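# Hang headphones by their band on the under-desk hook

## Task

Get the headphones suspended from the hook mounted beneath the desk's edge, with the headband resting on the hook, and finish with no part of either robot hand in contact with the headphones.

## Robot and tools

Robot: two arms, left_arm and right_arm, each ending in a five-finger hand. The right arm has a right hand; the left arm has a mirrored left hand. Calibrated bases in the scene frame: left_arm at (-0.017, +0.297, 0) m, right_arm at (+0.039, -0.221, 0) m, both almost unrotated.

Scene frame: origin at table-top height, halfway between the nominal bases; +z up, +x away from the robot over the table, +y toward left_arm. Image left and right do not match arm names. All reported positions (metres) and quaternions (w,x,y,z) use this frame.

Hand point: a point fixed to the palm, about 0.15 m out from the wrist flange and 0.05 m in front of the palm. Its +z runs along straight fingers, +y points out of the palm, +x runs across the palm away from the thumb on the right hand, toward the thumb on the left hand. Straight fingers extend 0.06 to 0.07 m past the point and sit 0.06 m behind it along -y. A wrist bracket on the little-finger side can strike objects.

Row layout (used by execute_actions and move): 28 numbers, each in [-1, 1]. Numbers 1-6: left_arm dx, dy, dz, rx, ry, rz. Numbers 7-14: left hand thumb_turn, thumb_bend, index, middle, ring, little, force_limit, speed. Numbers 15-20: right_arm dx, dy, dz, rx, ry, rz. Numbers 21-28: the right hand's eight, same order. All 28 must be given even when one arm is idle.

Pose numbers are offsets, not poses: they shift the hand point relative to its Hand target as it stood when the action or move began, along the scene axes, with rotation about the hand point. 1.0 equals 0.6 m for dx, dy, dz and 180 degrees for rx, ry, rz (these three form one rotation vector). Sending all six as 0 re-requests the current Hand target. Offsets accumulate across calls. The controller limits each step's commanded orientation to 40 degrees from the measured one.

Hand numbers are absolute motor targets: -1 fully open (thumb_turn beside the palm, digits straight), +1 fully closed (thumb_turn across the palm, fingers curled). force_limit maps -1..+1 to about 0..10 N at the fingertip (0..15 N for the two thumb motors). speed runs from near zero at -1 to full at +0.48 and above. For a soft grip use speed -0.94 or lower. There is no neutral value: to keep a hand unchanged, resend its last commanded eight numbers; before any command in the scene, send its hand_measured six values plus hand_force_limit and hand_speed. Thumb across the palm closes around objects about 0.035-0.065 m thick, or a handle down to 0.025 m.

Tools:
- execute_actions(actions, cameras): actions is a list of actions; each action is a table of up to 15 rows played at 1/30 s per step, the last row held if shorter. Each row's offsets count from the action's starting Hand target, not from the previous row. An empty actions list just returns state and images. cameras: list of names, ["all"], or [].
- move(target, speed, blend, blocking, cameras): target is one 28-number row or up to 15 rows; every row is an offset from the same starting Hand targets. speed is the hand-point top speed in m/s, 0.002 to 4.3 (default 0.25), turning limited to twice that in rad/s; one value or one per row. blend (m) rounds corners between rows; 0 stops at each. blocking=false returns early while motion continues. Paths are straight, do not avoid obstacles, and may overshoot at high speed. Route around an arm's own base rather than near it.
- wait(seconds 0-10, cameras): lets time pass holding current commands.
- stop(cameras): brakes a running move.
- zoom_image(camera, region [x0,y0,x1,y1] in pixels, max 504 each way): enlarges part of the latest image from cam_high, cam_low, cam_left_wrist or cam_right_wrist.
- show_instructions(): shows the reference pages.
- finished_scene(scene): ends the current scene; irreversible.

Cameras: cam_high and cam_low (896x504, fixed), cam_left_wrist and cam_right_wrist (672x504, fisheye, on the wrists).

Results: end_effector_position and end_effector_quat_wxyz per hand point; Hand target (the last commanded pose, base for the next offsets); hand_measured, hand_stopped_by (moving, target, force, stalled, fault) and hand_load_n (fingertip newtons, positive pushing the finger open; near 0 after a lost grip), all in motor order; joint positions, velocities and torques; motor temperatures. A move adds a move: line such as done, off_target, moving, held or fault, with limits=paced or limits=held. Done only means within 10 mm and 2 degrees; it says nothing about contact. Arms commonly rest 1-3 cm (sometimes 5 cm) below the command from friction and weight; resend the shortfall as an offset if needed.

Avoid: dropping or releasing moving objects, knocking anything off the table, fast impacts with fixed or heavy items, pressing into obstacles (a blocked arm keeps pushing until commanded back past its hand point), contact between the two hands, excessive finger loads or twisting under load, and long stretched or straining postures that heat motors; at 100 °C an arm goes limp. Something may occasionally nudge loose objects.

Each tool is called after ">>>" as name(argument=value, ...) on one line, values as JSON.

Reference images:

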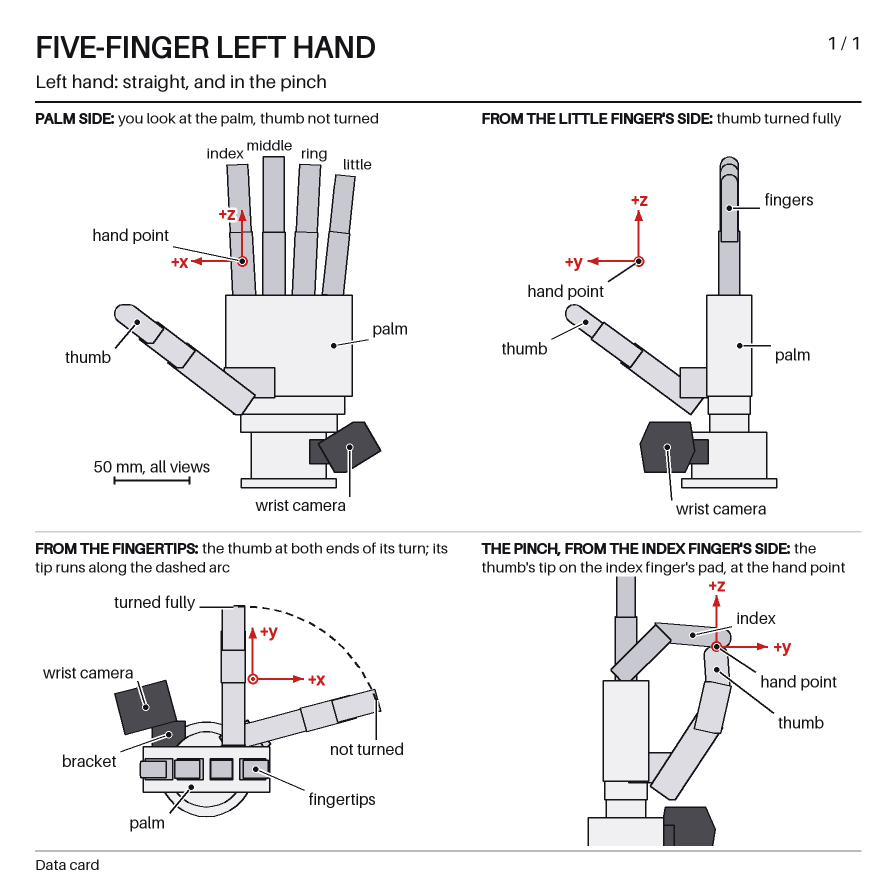

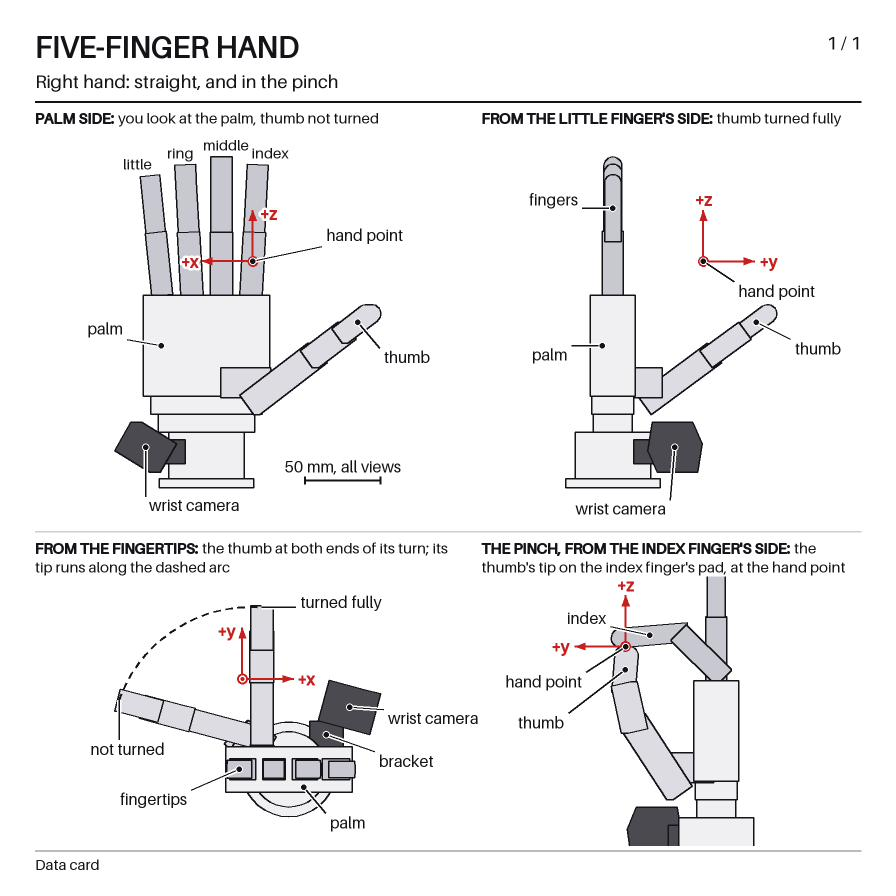

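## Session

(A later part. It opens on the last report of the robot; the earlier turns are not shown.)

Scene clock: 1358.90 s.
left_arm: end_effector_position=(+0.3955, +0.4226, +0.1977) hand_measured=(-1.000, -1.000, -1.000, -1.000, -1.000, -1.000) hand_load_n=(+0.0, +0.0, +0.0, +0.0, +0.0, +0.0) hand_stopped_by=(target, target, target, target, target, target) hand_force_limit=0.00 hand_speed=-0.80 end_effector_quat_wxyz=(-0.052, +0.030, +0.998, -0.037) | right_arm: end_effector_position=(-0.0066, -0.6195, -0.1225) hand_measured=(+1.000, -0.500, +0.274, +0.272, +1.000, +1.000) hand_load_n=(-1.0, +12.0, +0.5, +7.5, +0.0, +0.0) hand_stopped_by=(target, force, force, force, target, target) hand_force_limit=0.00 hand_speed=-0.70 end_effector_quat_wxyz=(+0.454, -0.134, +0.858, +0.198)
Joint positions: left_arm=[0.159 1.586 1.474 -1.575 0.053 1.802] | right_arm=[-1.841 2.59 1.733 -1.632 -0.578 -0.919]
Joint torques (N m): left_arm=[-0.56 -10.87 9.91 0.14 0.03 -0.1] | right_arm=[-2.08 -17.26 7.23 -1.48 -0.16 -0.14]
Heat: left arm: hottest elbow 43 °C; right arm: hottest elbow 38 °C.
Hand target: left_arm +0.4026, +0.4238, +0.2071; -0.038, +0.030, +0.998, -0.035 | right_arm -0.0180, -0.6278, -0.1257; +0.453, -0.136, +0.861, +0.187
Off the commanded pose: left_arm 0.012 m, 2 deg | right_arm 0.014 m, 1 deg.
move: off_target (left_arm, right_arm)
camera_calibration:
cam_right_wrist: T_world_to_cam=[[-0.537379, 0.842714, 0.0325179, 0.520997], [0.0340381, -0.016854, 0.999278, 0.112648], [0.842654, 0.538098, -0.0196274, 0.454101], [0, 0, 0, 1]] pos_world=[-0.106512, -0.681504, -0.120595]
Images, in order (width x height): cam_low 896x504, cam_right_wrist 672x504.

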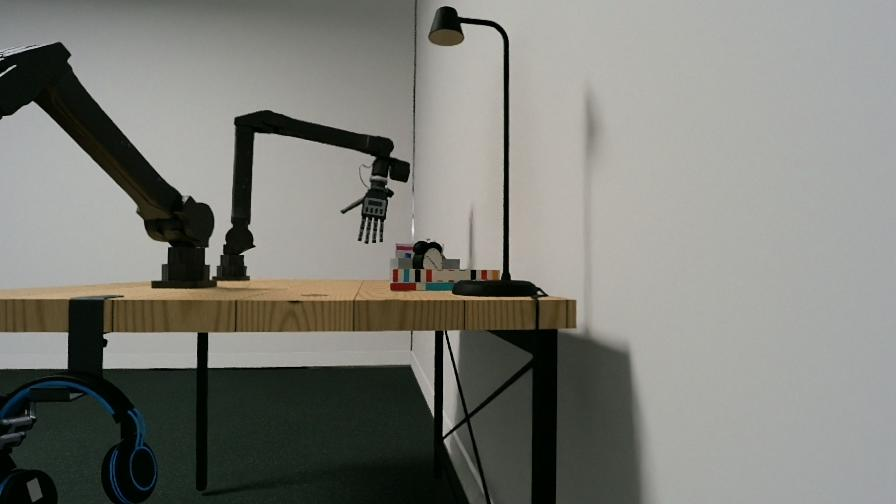

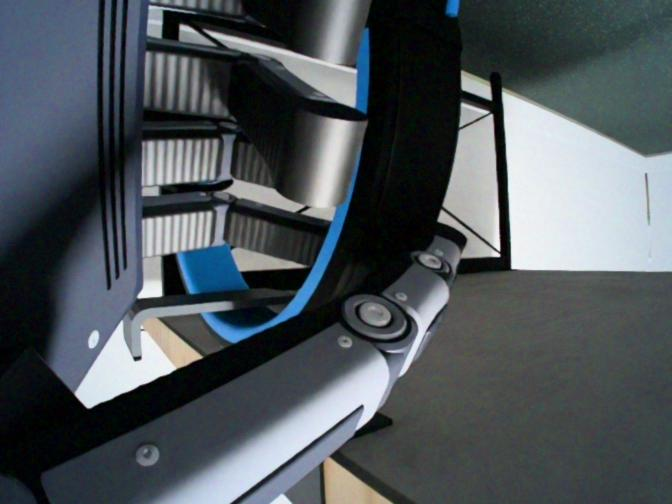

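>>> move(target=[0,0,0,0,0,0,-1,-1,-1,-1,-1,-1,0,-0.8,0,0,-0.015,0,0,0,1,0.65,0.5,0.6,1,1,0,-0.7], speed=0.05, cameras=["cam_low","cam_right_wrist"])

>>> zoom_image(camera="cam_low", region=[0, 335, 90, 425])

>>> zoom_image(camera="cam_right_wrist", region=[110, 170, 400, 400])

Scene clock: 1430.57 s.
left_arm: end_effector_position=(+0.3955, +0.4226, +0.1977) hand_measured=(-1.000, -1.000, -1.000, -1.000, -1.000, -1.000) hand_load_n=(+0.0, +0.0, +0.0, +0.0, +0.0, +0.0) hand_stopped_by=(target, target, target, target, target, target) hand_force_limit=0.00 hand_speed=-0.80 end_effector_quat_wxyz=(-0.052, +0.030, +0.998, -0.037) | right_arm: end_effector_position=(-0.0055, -0.6197, -0.1267) hand_measured=(+1.000, -0.500, +0.274, +0.272, +1.000, +1.000) hand_load_n=(-3.0, +14.0, +0.0, +9.0, +0.0, +0.0) hand_stopped_by=(target, force, force, force, target, target) hand_force_limit=0.00 hand_speed=-0.70 end_effector_quat_wxyz=(+0.457, -0.132, +0.857, +0.198)
Joint positions: left_arm=[0.159 1.586 1.474 -1.575 0.053 1.802] | right_arm=[-1.841 2.603 1.74 -1.632 -0.584 -0.919]
Joint torques (N m): left_arm=[-0.62 -10.87 9.89 0.14 0.03 -0.11] | right_arm=[-1.9 -16.73 7.53 -1.17 0.12 -0.11]
Heat: left arm: hottest elbow 43 °C; right arm: hottest elbow 38 °C.
Hand target: left_arm +0.4026, +0.4238, +0.2071; -0.038, +0.030, +0.998, -0.035 | right_arm -0.0179, -0.6277, -0.1346; +0.453, -0.135, +0.861, +0.187
Off the commanded pose: left_arm 0.012 m, 2 deg | right_arm 0.017 m, 1 deg.
move: off_target (left_arm, right_arm)
camera_calibration:
cam_right_wrist: T_world_to_cam=[[-0.533476, 0.845159, 0.033297, 0.523533], [0.0286322, -0.0212992, 0.999363, 0.114155], [0.84533, 0.53409, -0.0128362, 0.451707], [0, 0, 0, 1]] pos_world=[-0.105818, -0.68129, -0.125716]
Images, in order (width x height): cam_low 896x504, cam_right_wrist 672x504.

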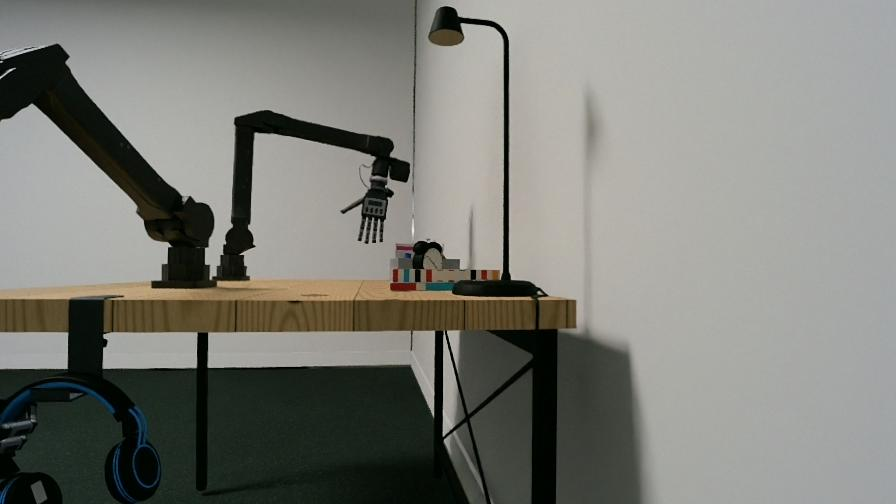

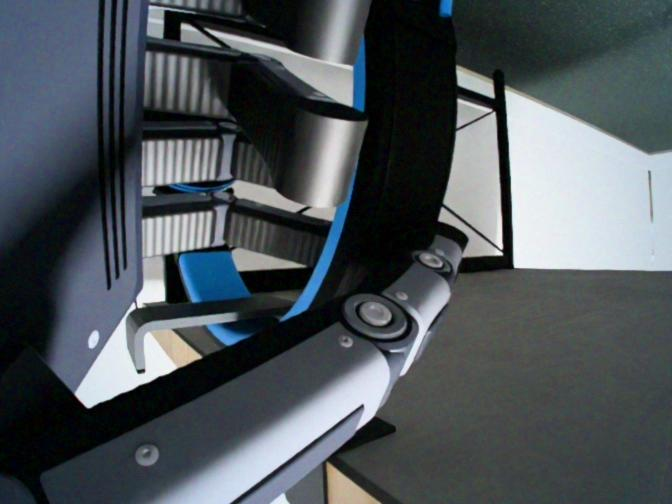

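Scaled by 5.600 from the camera's 896x504 image, which has a finer 1280x720 frame.

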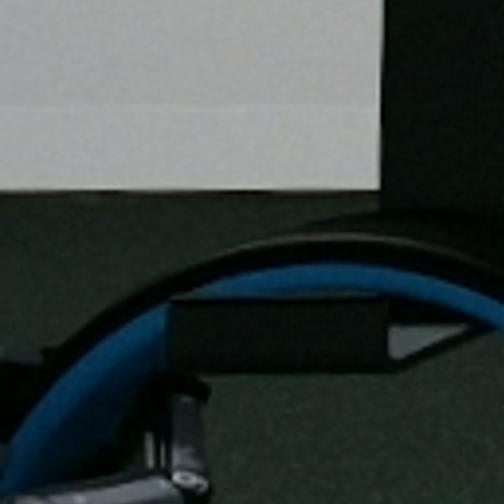

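Scaled by 1.738 from the camera's 672x504 image, which has a finer 960x720 frame.

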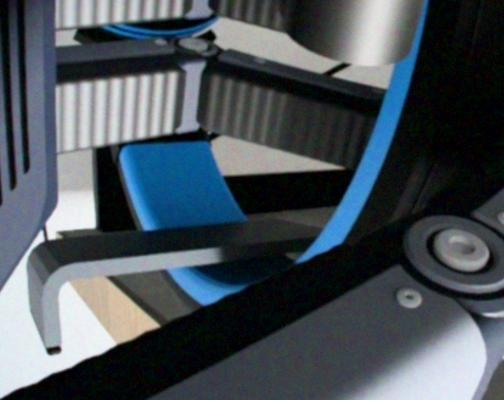

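>>> move(target=[0,0,0,0,0,0,-1,-1,-1,-1,-1,-1,0,-0.8,0,-0.035,0.012,0,0,0,1,0.65,0.5,0.6,1,1,0,-0.7], speed=0.05, cameras=["cam_low","cam_right_wrist"])

>>> zoom_image(camera="cam_low", region=[0, 335, 90, 425])

>>> zoom_image(camera="cam_right_wrist", region=[110, 170, 400, 400])

Scene clock: 1490.40 s.
left_arm: end_effector_position=(+0.3955, +0.4226, +0.1977) hand_measured=(-1.000, -1.000, -1.000, -1.000, -1.000, -1.000) hand_load_n=(+0.0, +0.0, +0.0, +0.0, +0.0, +0.0) hand_stopped_by=(target, target, target, target, target, target) hand_force_limit=0.00 hand_speed=-0.80 end_effector_quat_wxyz=(-0.052, +0.030, +0.998, -0.037) | right_arm: end_effector_position=(-0.0085, -0.6331, -0.1234) hand_measured=(+1.000, -0.500, +0.272, +0.272, +1.000, +1.000) hand_load_n=(-2.0, +12.0, +4.0, +11.5, +0.0, +0.0) hand_stopped_by=(target, force, force, force, target, target) hand_force_limit=0.00 hand_speed=-0.70 end_effector_quat_wxyz=(+0.463, -0.126, +0.853, +0.203)
Joint positions: left_arm=[0.159 1.586 1.474 -1.575 0.053 1.802] | right_arm=[-1.841 2.634 1.81 -1.689 -0.592 -0.919]
Joint torques (N m): left_arm=[-0.56 -10.87 9.89 0.17 0.03 -0.11] | right_arm=[-1.49 -17.79 8.92 -1.09 0.05 0.04]
Heat: left arm: hottest elbow 44 °C; right arm: hottest elbow 39 °C.
Hand target: left_arm +0.4026, +0.4238, +0.2071; -0.038, +0.030, +0.998, -0.035 | right_arm -0.0180, -0.6488, -0.1275; +0.453, -0.136, +0.861, +0.187
Off the commanded pose: left_arm 0.012 m, 2 deg | right_arm 0.019 m, 3 deg.
move: off_target (left_arm, right_arm)
camera_calibration:
cam_right_wrist: T_world_to_cam=[[-0.528592, 0.847848, 0.0417646, 0.535975], [0.0183824, -0.0377556, 0.999118, 0.100061], [0.848677, 0.528893, 0.00437181, 0.460241], [0, 0, 0, 1]] pos_world=[-0.109123, -0.694066, -0.124369]
Images, in order (width x height): cam_low 896x504, cam_right_wrist 672x504.

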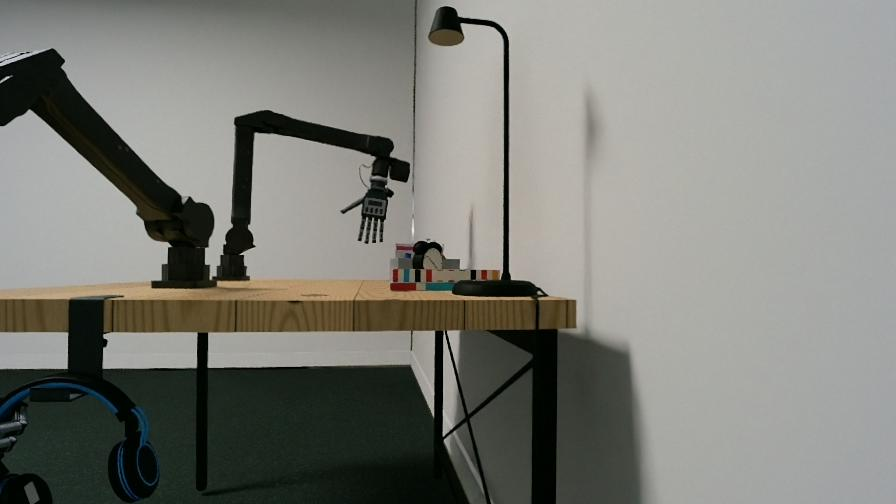

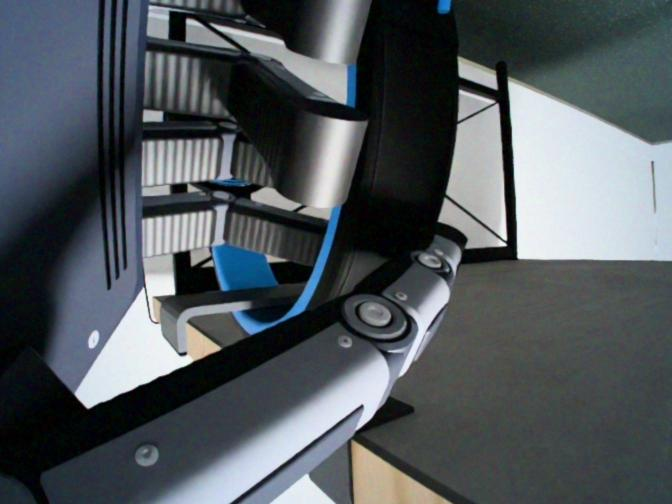

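Scaled by 5.600 from the camera's 896x504 image, which has a finer 1280x720 frame.

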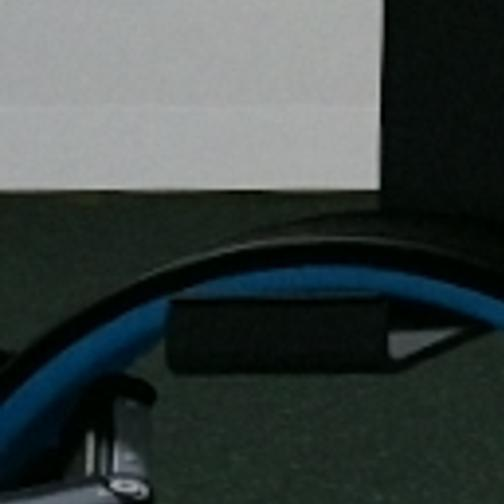

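Scaled by 1.738 from the camera's 672x504 image, which has a finer 960x720 frame.

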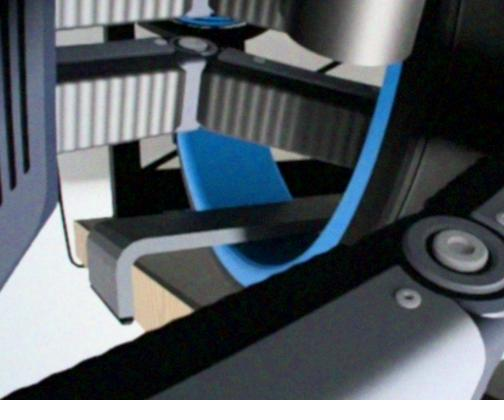

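>>> move(target=[[0,0,0,0,0,0,-1,-1,-1,-1,-1,-1,0,-0.8,0.01,0.02,0.004,0,0,0,1,0.65,0.5,0.6,1,1,0,-0.7],[0,0,0,0,0,0,-1,-1,-1,-1,-1,-1,0,-0.8,0.01,0.02,0.004,0,0,0,1,-0.9,0.5,0.6,1,1,0,-0.7]], speed=0.05, cameras=["cam_low","cam_right_wrist"])

>>> zoom_image(camera="cam_low", region=[0, 335, 180, 504])

Scene clock: 1577.93 s.
left_arm: end_effector_position=(+0.3955, +0.4226, +0.1977) hand_measured=(-1.000, -1.000, -1.000, -1.000, -1.000, -1.000) hand_load_n=(+0.0, +0.0, +0.0, +0.0, +0.0, +0.0) hand_stopped_by=(target, target, target, target, target, target) hand_force_limit=0.00 hand_speed=-0.80 end_effector_quat_wxyz=(-0.052, +0.030, +0.998, -0.037) | right_arm: end_effector_position=(-0.0084, -0.6337, -0.1293) hand_measured=(+1.000, -0.900, +0.274, +0.274, +1.000, +1.000) hand_load_n=(+0.0, +0.0, +0.0, +1.0, +0.0, +0.0) hand_stopped_by=(target, target, force, force, target, target) hand_force_limit=0.00 hand_speed=-0.70 end_effector_quat_wxyz=(+0.460, -0.129, +0.856, +0.196)
Joint positions: left_arm=[0.159 1.586 1.474 -1.575 0.053 1.802] | right_arm=[-1.841 2.634 1.805 -1.665 -0.593 -0.918]
Joint torques (N m): left_arm=[-0.56 -10.75 9.91 0.13 0.03 -0.11] | right_arm=[-1.26 -20.48 3.97 -1.06 -0.03 0.02]
Heat: left arm: hottest elbow 44 °C; right arm: hottest elbow 40 °C.
Hand target: left_arm +0.4026, +0.4238, +0.2071; -0.038, +0.030, +0.998, -0.035 | right_arm -0.0120, -0.6367, -0.1250; +0.453, -0.135, +0.861, +0.187
Off the commanded pose: left_arm 0.012 m, 2 deg | right_arm 0.006 m, 2 deg.
move: off_target (left_arm)
camera_calibration:
cam_right_wrist: T_world_to_cam=[[-0.527082, 0.849302, 0.0295093, 0.536177], [0.0237156, -0.0200106, 0.999518, 0.117252], [0.849484, 0.527528, -0.00959454, 0.457875], [0, 0, 0, 1]] pos_world=[-0.109129, -0.694572, -0.128625]
Images, in order (width x height): cam_low 896x504, cam_right_wrist 672x504.

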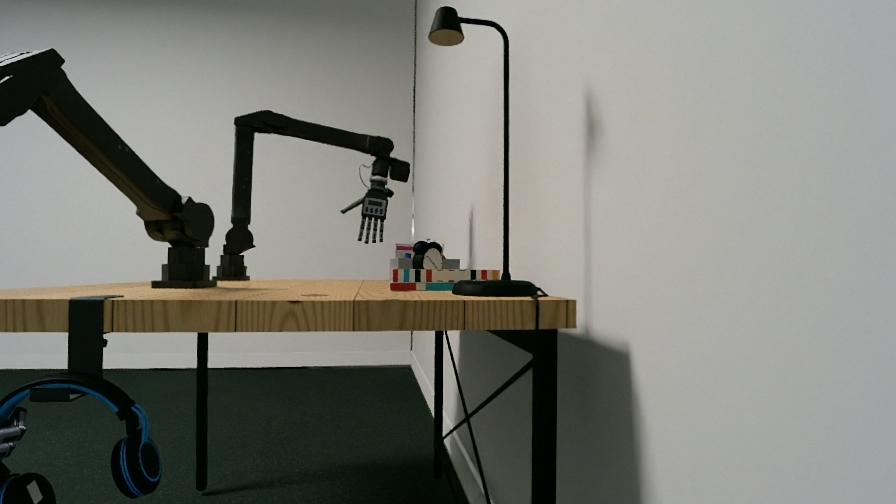

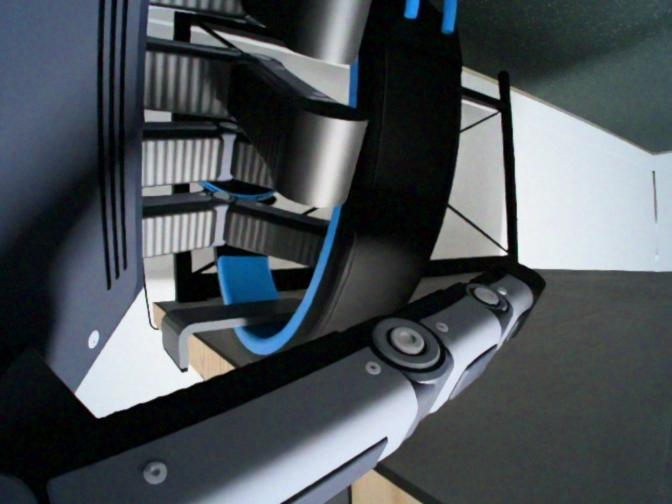

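Scaled by 2.800 from the camera's 896x504 image, which has a finer 1280x720 frame.

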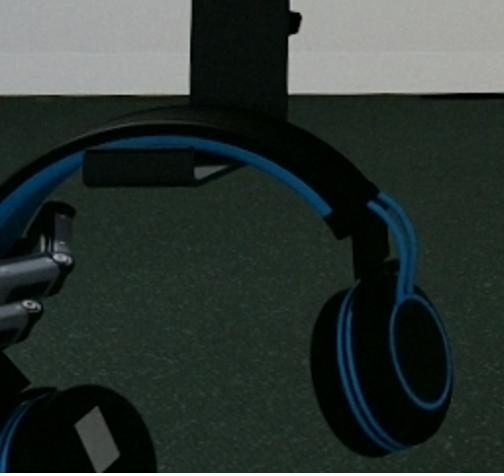

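>>> move(target=[[0,0,0,0,0,0,-1,-1,-1,-1,-1,-1,0,-0.8,0.012,0,-0.015,0,0,0,1,-0.9,0.5,0.6,1,1,0,-0.7],[0,0,0,0,0,0,-1,-1,-1,-1,-1,-1,0,-0.8,0.014,-0.065,-0.015,0,0,0,1,-0.9,0.5,0.6,1,1,0,-0.7]], speed=0.05, cameras=["cam_low","cam_right_wrist"])

>>> zoom_image(camera="cam_low", region=[0, 335, 180, 504])

Scene clock: 1604.47 s.
left_arm: end_effector_position=(+0.3955, +0.4226, +0.1977) hand_measured=(-1.000, -1.000, -1.000, -1.000, -1.000, -1.000) hand_load_n=(+0.0, +0.0, +0.0, +0.0, +0.0, +0.0) hand_stopped_by=(target, target, target, target, target, target) hand_force_limit=0.00 hand_speed=-0.80 end_effector_quat_wxyz=(-0.052, +0.030, +0.998, -0.037) | right_arm: end_effector_position=(-0.0024, -0.6615, -0.1351) hand_measured=(+1.000, -0.900, +0.274, +0.274, +1.000, +1.000) hand_load_n=(+0.0, +0.0, +0.0, +1.5, +0.0, +0.0) hand_stopped_by=(target, target, force, force, target, target) hand_force_limit=0.00 hand_speed=-0.70 end_effector_quat_wxyz=(+0.454, -0.126, +0.862, +0.185)
Joint positions: left_arm=[0.159 1.586 1.474 -1.575 0.053 1.802] | right_arm=[-1.821 2.672 1.9 -1.68 -0.616 -0.886]
Joint torques (N m): left_arm=[-0.5 -10.81 9.89 0.14 0.03 -0.11] | right_arm=[0.56 -19.49 8.87 -1.78 -0.07 0.11]
Heat: left arm: hottest elbow 44 °C; right arm: hottest elbow 38 °C.
Hand target: left_arm +0.4026, +0.4238, +0.2071; -0.038, +0.030, +0.998, -0.035 | right_arm -0.0035, -0.6757, -0.1340; +0.453, -0.135, +0.861, +0.187
Off the commanded pose: left_arm 0.012 m, 2 deg | right_arm 0.014 m, 1 deg.
joint sent to its limit (right arm) — joint 4 (wrist pitch), lower limit. The joint targets still meet the commanded pose.
move: off_target (left_arm, right_arm)
camera_calibration:
cam_right_wrist: T_world_to_cam=[[-0.51385, 0.857652, 0.0197647, 0.567282], [0.0368245, -0.00096662, 0.999321, 0.134904], [0.857089, 0.514229, -0.0310859, 0.455719], [0, 0, 0, 1]] pos_world=[-0.104062, -0.720744, -0.131858]
Images, in order (width x height): cam_low 896x504, cam_right_wrist 672x504.

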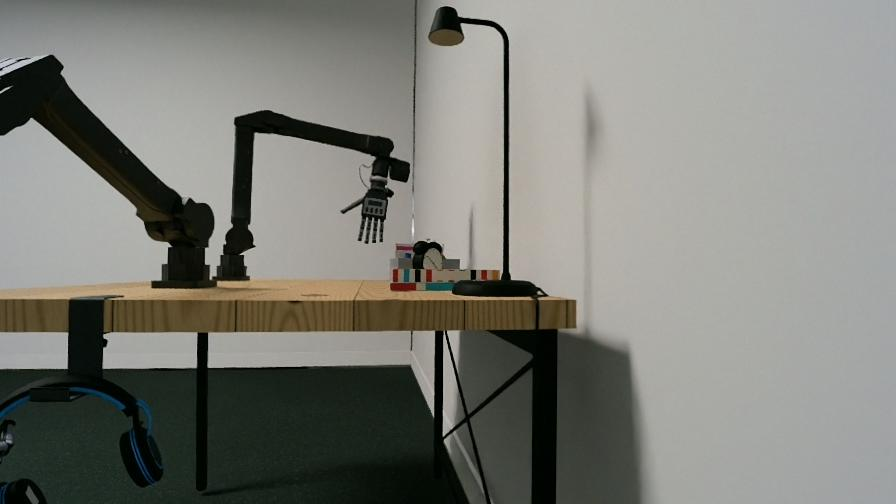

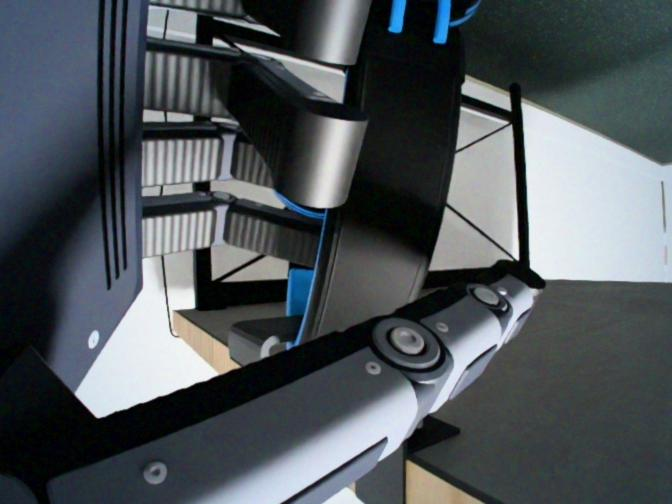

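Scaled by 2.800 from the camera's 896x504 image, which has a finer 1280x720 frame.

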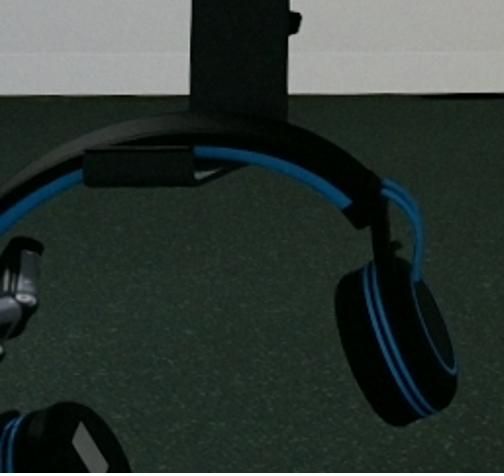

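>>> move(target=[[0,0,0,0,0,0,-1,-1,-1,-1,-1,-1,0,-0.8,0,0,0,0,0,0,1,-0.9,-0.5,-0.5,1,1,0,-0.5],[0,0,0,0,0,0,-1,-1,-1,-1,-1,-1,0,-0.8,-0.01,-0.07,0,0,0,0,1,-0.9,-0.5,-0.5,1,1,0,-0.5]], speed=0.05, cameras=["cam_low","cam_right_wrist"])

>>> zoom_image(camera="cam_low", region=[0, 335, 180, 504])

Scene clock: 1631.90 s.
left_arm: end_effector_position=(+0.3955, +0.4226, +0.1977) hand_measured=(-1.000, -1.000, -1.000, -1.000, -1.000, -1.000) hand_load_n=(+0.0, +0.0, +0.0, +0.0, +0.0, +0.0) hand_stopped_by=(target, target, target, target, target, target) hand_force_limit=0.00 hand_speed=-0.80 end_effector_quat_wxyz=(-0.052, +0.030, +0.998, -0.037) | right_arm: end_effector_position=(-0.0122, -0.7046, -0.1357) hand_measured=(+1.000, -0.900, -0.500, -0.500, +1.000, +1.000) hand_load_n=(+0.0, -0.5, +0.0, +0.0, +0.0, +0.0) hand_stopped_by=(target, target, target, target, target, target) hand_force_limit=0.00 hand_speed=-0.50 end_effector_quat_wxyz=(+0.431, -0.123, +0.881, +0.152)
Joint positions: left_arm=[0.159 1.586 1.474 -1.575 0.053 1.802] | right_arm=[-1.821 2.699 2.035 -1.68 -0.62 -0.834]
Joint torques (N m): left_arm=[-0.62 -10.81 9.91 0.16 0.03 -0.11] | right_arm=[0.03 -19.19 9.43 -1.43 -0.44 0.14]
Heat: left arm: hottest elbow 44 °C; right arm: hottest elbow 39 °C.
Hand target: left_arm +0.4026, +0.4238, +0.2071; -0.038, +0.030, +0.998, -0.035 | right_arm -0.0095, -0.7177, -0.1340; +0.453, -0.135, +0.861, +0.187
Off the commanded pose: left_arm 0.012 m, 2 deg | right_arm 0.013 m, 6 deg.
joint sent to its limit (right arm) — joint 4 (wrist pitch), lower limit. The joint targets are off in orientation, not in position.
move: off_target (left_arm, right_arm)
camera_calibration:
cam_right_wrist: T_world_to_cam=[[-0.486396, 0.873643, -0.0129308, 0.606399], [0.0880162, 0.0637159, 0.994079, 0.181358], [0.869294, 0.482378, -0.107886, 0.453496], [0, 0, 0, 1]] pos_world=[-0.115233, -0.760088, -0.123517]
Images, in order (width x height): cam_low 896x504, cam_right_wrist 672x504.

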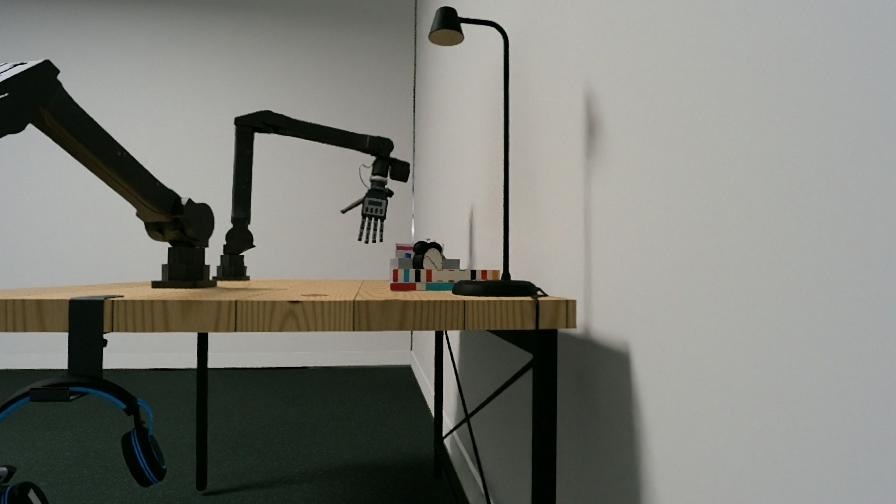

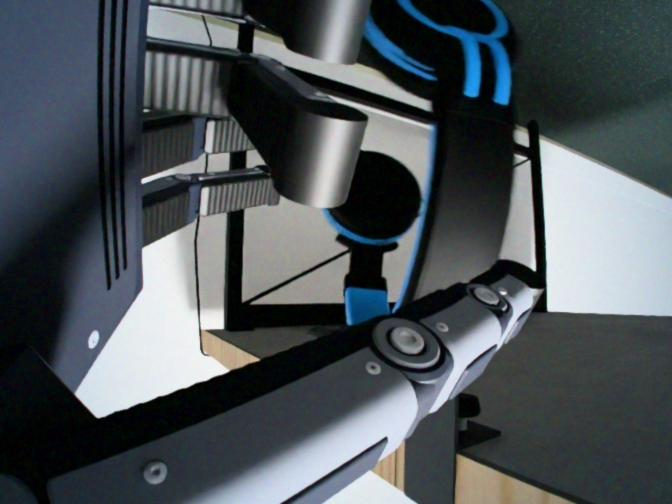

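Scaled by 2.800 from the camera's 896x504 image, which has a finer 1280x720 frame.

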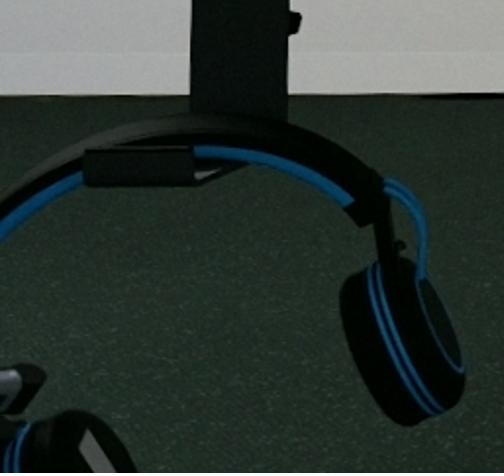

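>>> move(target=[[0,0,0,0,0,0,-1,-1,-1,-1,-1,-1,0,-0.8,-0.01,-0.1,0,0,0,0,1,-0.9,-0.5,-0.5,1,1,0,-0.5],[0,0,0,0,0,0,-1,-1,-1,-1,-1,-1,0,-0.8,-0.04,-0.2,0.0,0,0,0,1,-0.9,-0.5,-0.5,1,1,0,-0.5]], speed=[0.06,0.12], blend=[0.02,0], cameras=["cam_low","cam_right_wrist"])

Scene clock: 1647.97 s.
left_arm: end_effector_position=(+0.3955, +0.4226, +0.1977) hand_measured=(-1.000, -1.000, -1.000, -1.000, -1.000, -1.000) hand_load_n=(+0.5, -0.5, +0.0, +0.0, +0.0, +0.0) hand_stopped_by=(target, target, target, target, target, target) hand_force_limit=0.00 hand_speed=-0.80 end_effector_quat_wxyz=(-0.052, +0.030, +0.998, -0.037) | right_arm: end_effector_position=(-0.0304, -0.8236, -0.1418) hand_measured=(+1.000, -0.900, -0.500, -0.500, +1.000, +1.000) hand_load_n=(+0.0, +0.0, +0.0, +0.0, +0.0, +0.0) hand_stopped_by=(target, target, target, target, target, target) hand_force_limit=0.00 hand_speed=-0.50 end_effector_quat_wxyz=(+0.384, -0.086, +0.918, +0.051)
Joint positions: left_arm=[0.159 1.586 1.474 -1.575 0.053 1.802] | right_arm=[-1.821 2.857 2.496 -1.68 -0.667 -0.649]
Joint torques (N m): left_arm=[-0.62 -10.81 9.89 0.16 0.03 -0.11] | right_arm=[-0.32 -21.54 12.21 -0.96 -0.61 0.13]
Heat: left arm: hottest elbow 44 °C; right arm: hottest elbow 39 °C.
Hand target: left_arm +0.4026, +0.4238, +0.2071; -0.038, +0.030, +0.998, -0.035 | right_arm -0.0335, -0.8378, -0.1339; +0.453, -0.135, +0.861, +0.187
Off the commanded pose: left_arm 0.012 m, 2 deg | right_arm 0.016 m, 20 deg.
joint sent to its limit (right arm) — joint 4 (wrist pitch), lower limit. The joint targets are off in orientation, not in position.
move: off_target (left_arm, right_arm)
camera_calibration:
cam_right_wrist: T_world_to_cam=[[-0.360012, 0.924981, -0.121661, 0.732166], [0.207825, 0.20664, 0.95609, 0.312595], [0.909505, 0.31892, -0.266628, 0.370171], [0, 0, 0, 1]] pos_world=[-0.13805, -0.859889, -0.111095]
Images, in order (width x height): cam_low 896x504, cam_right_wrist 672x504.

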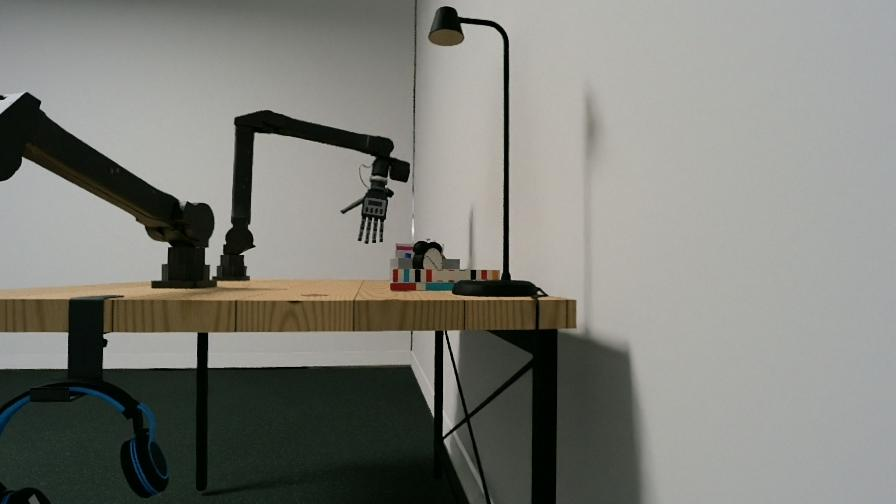

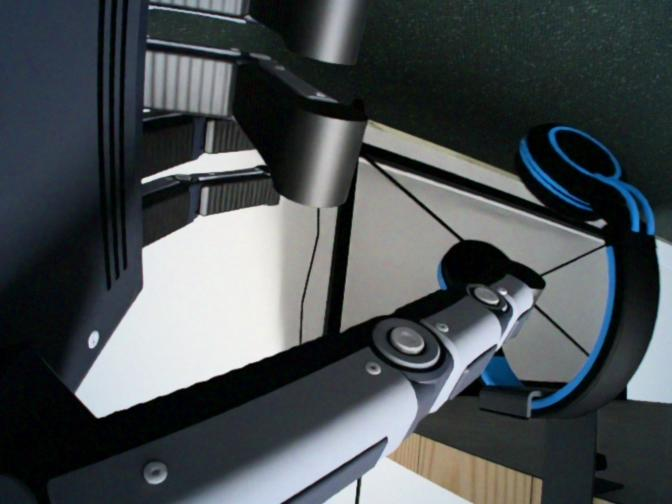

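>>> finished_scene(scene=3)

The scene is finished: the task was done.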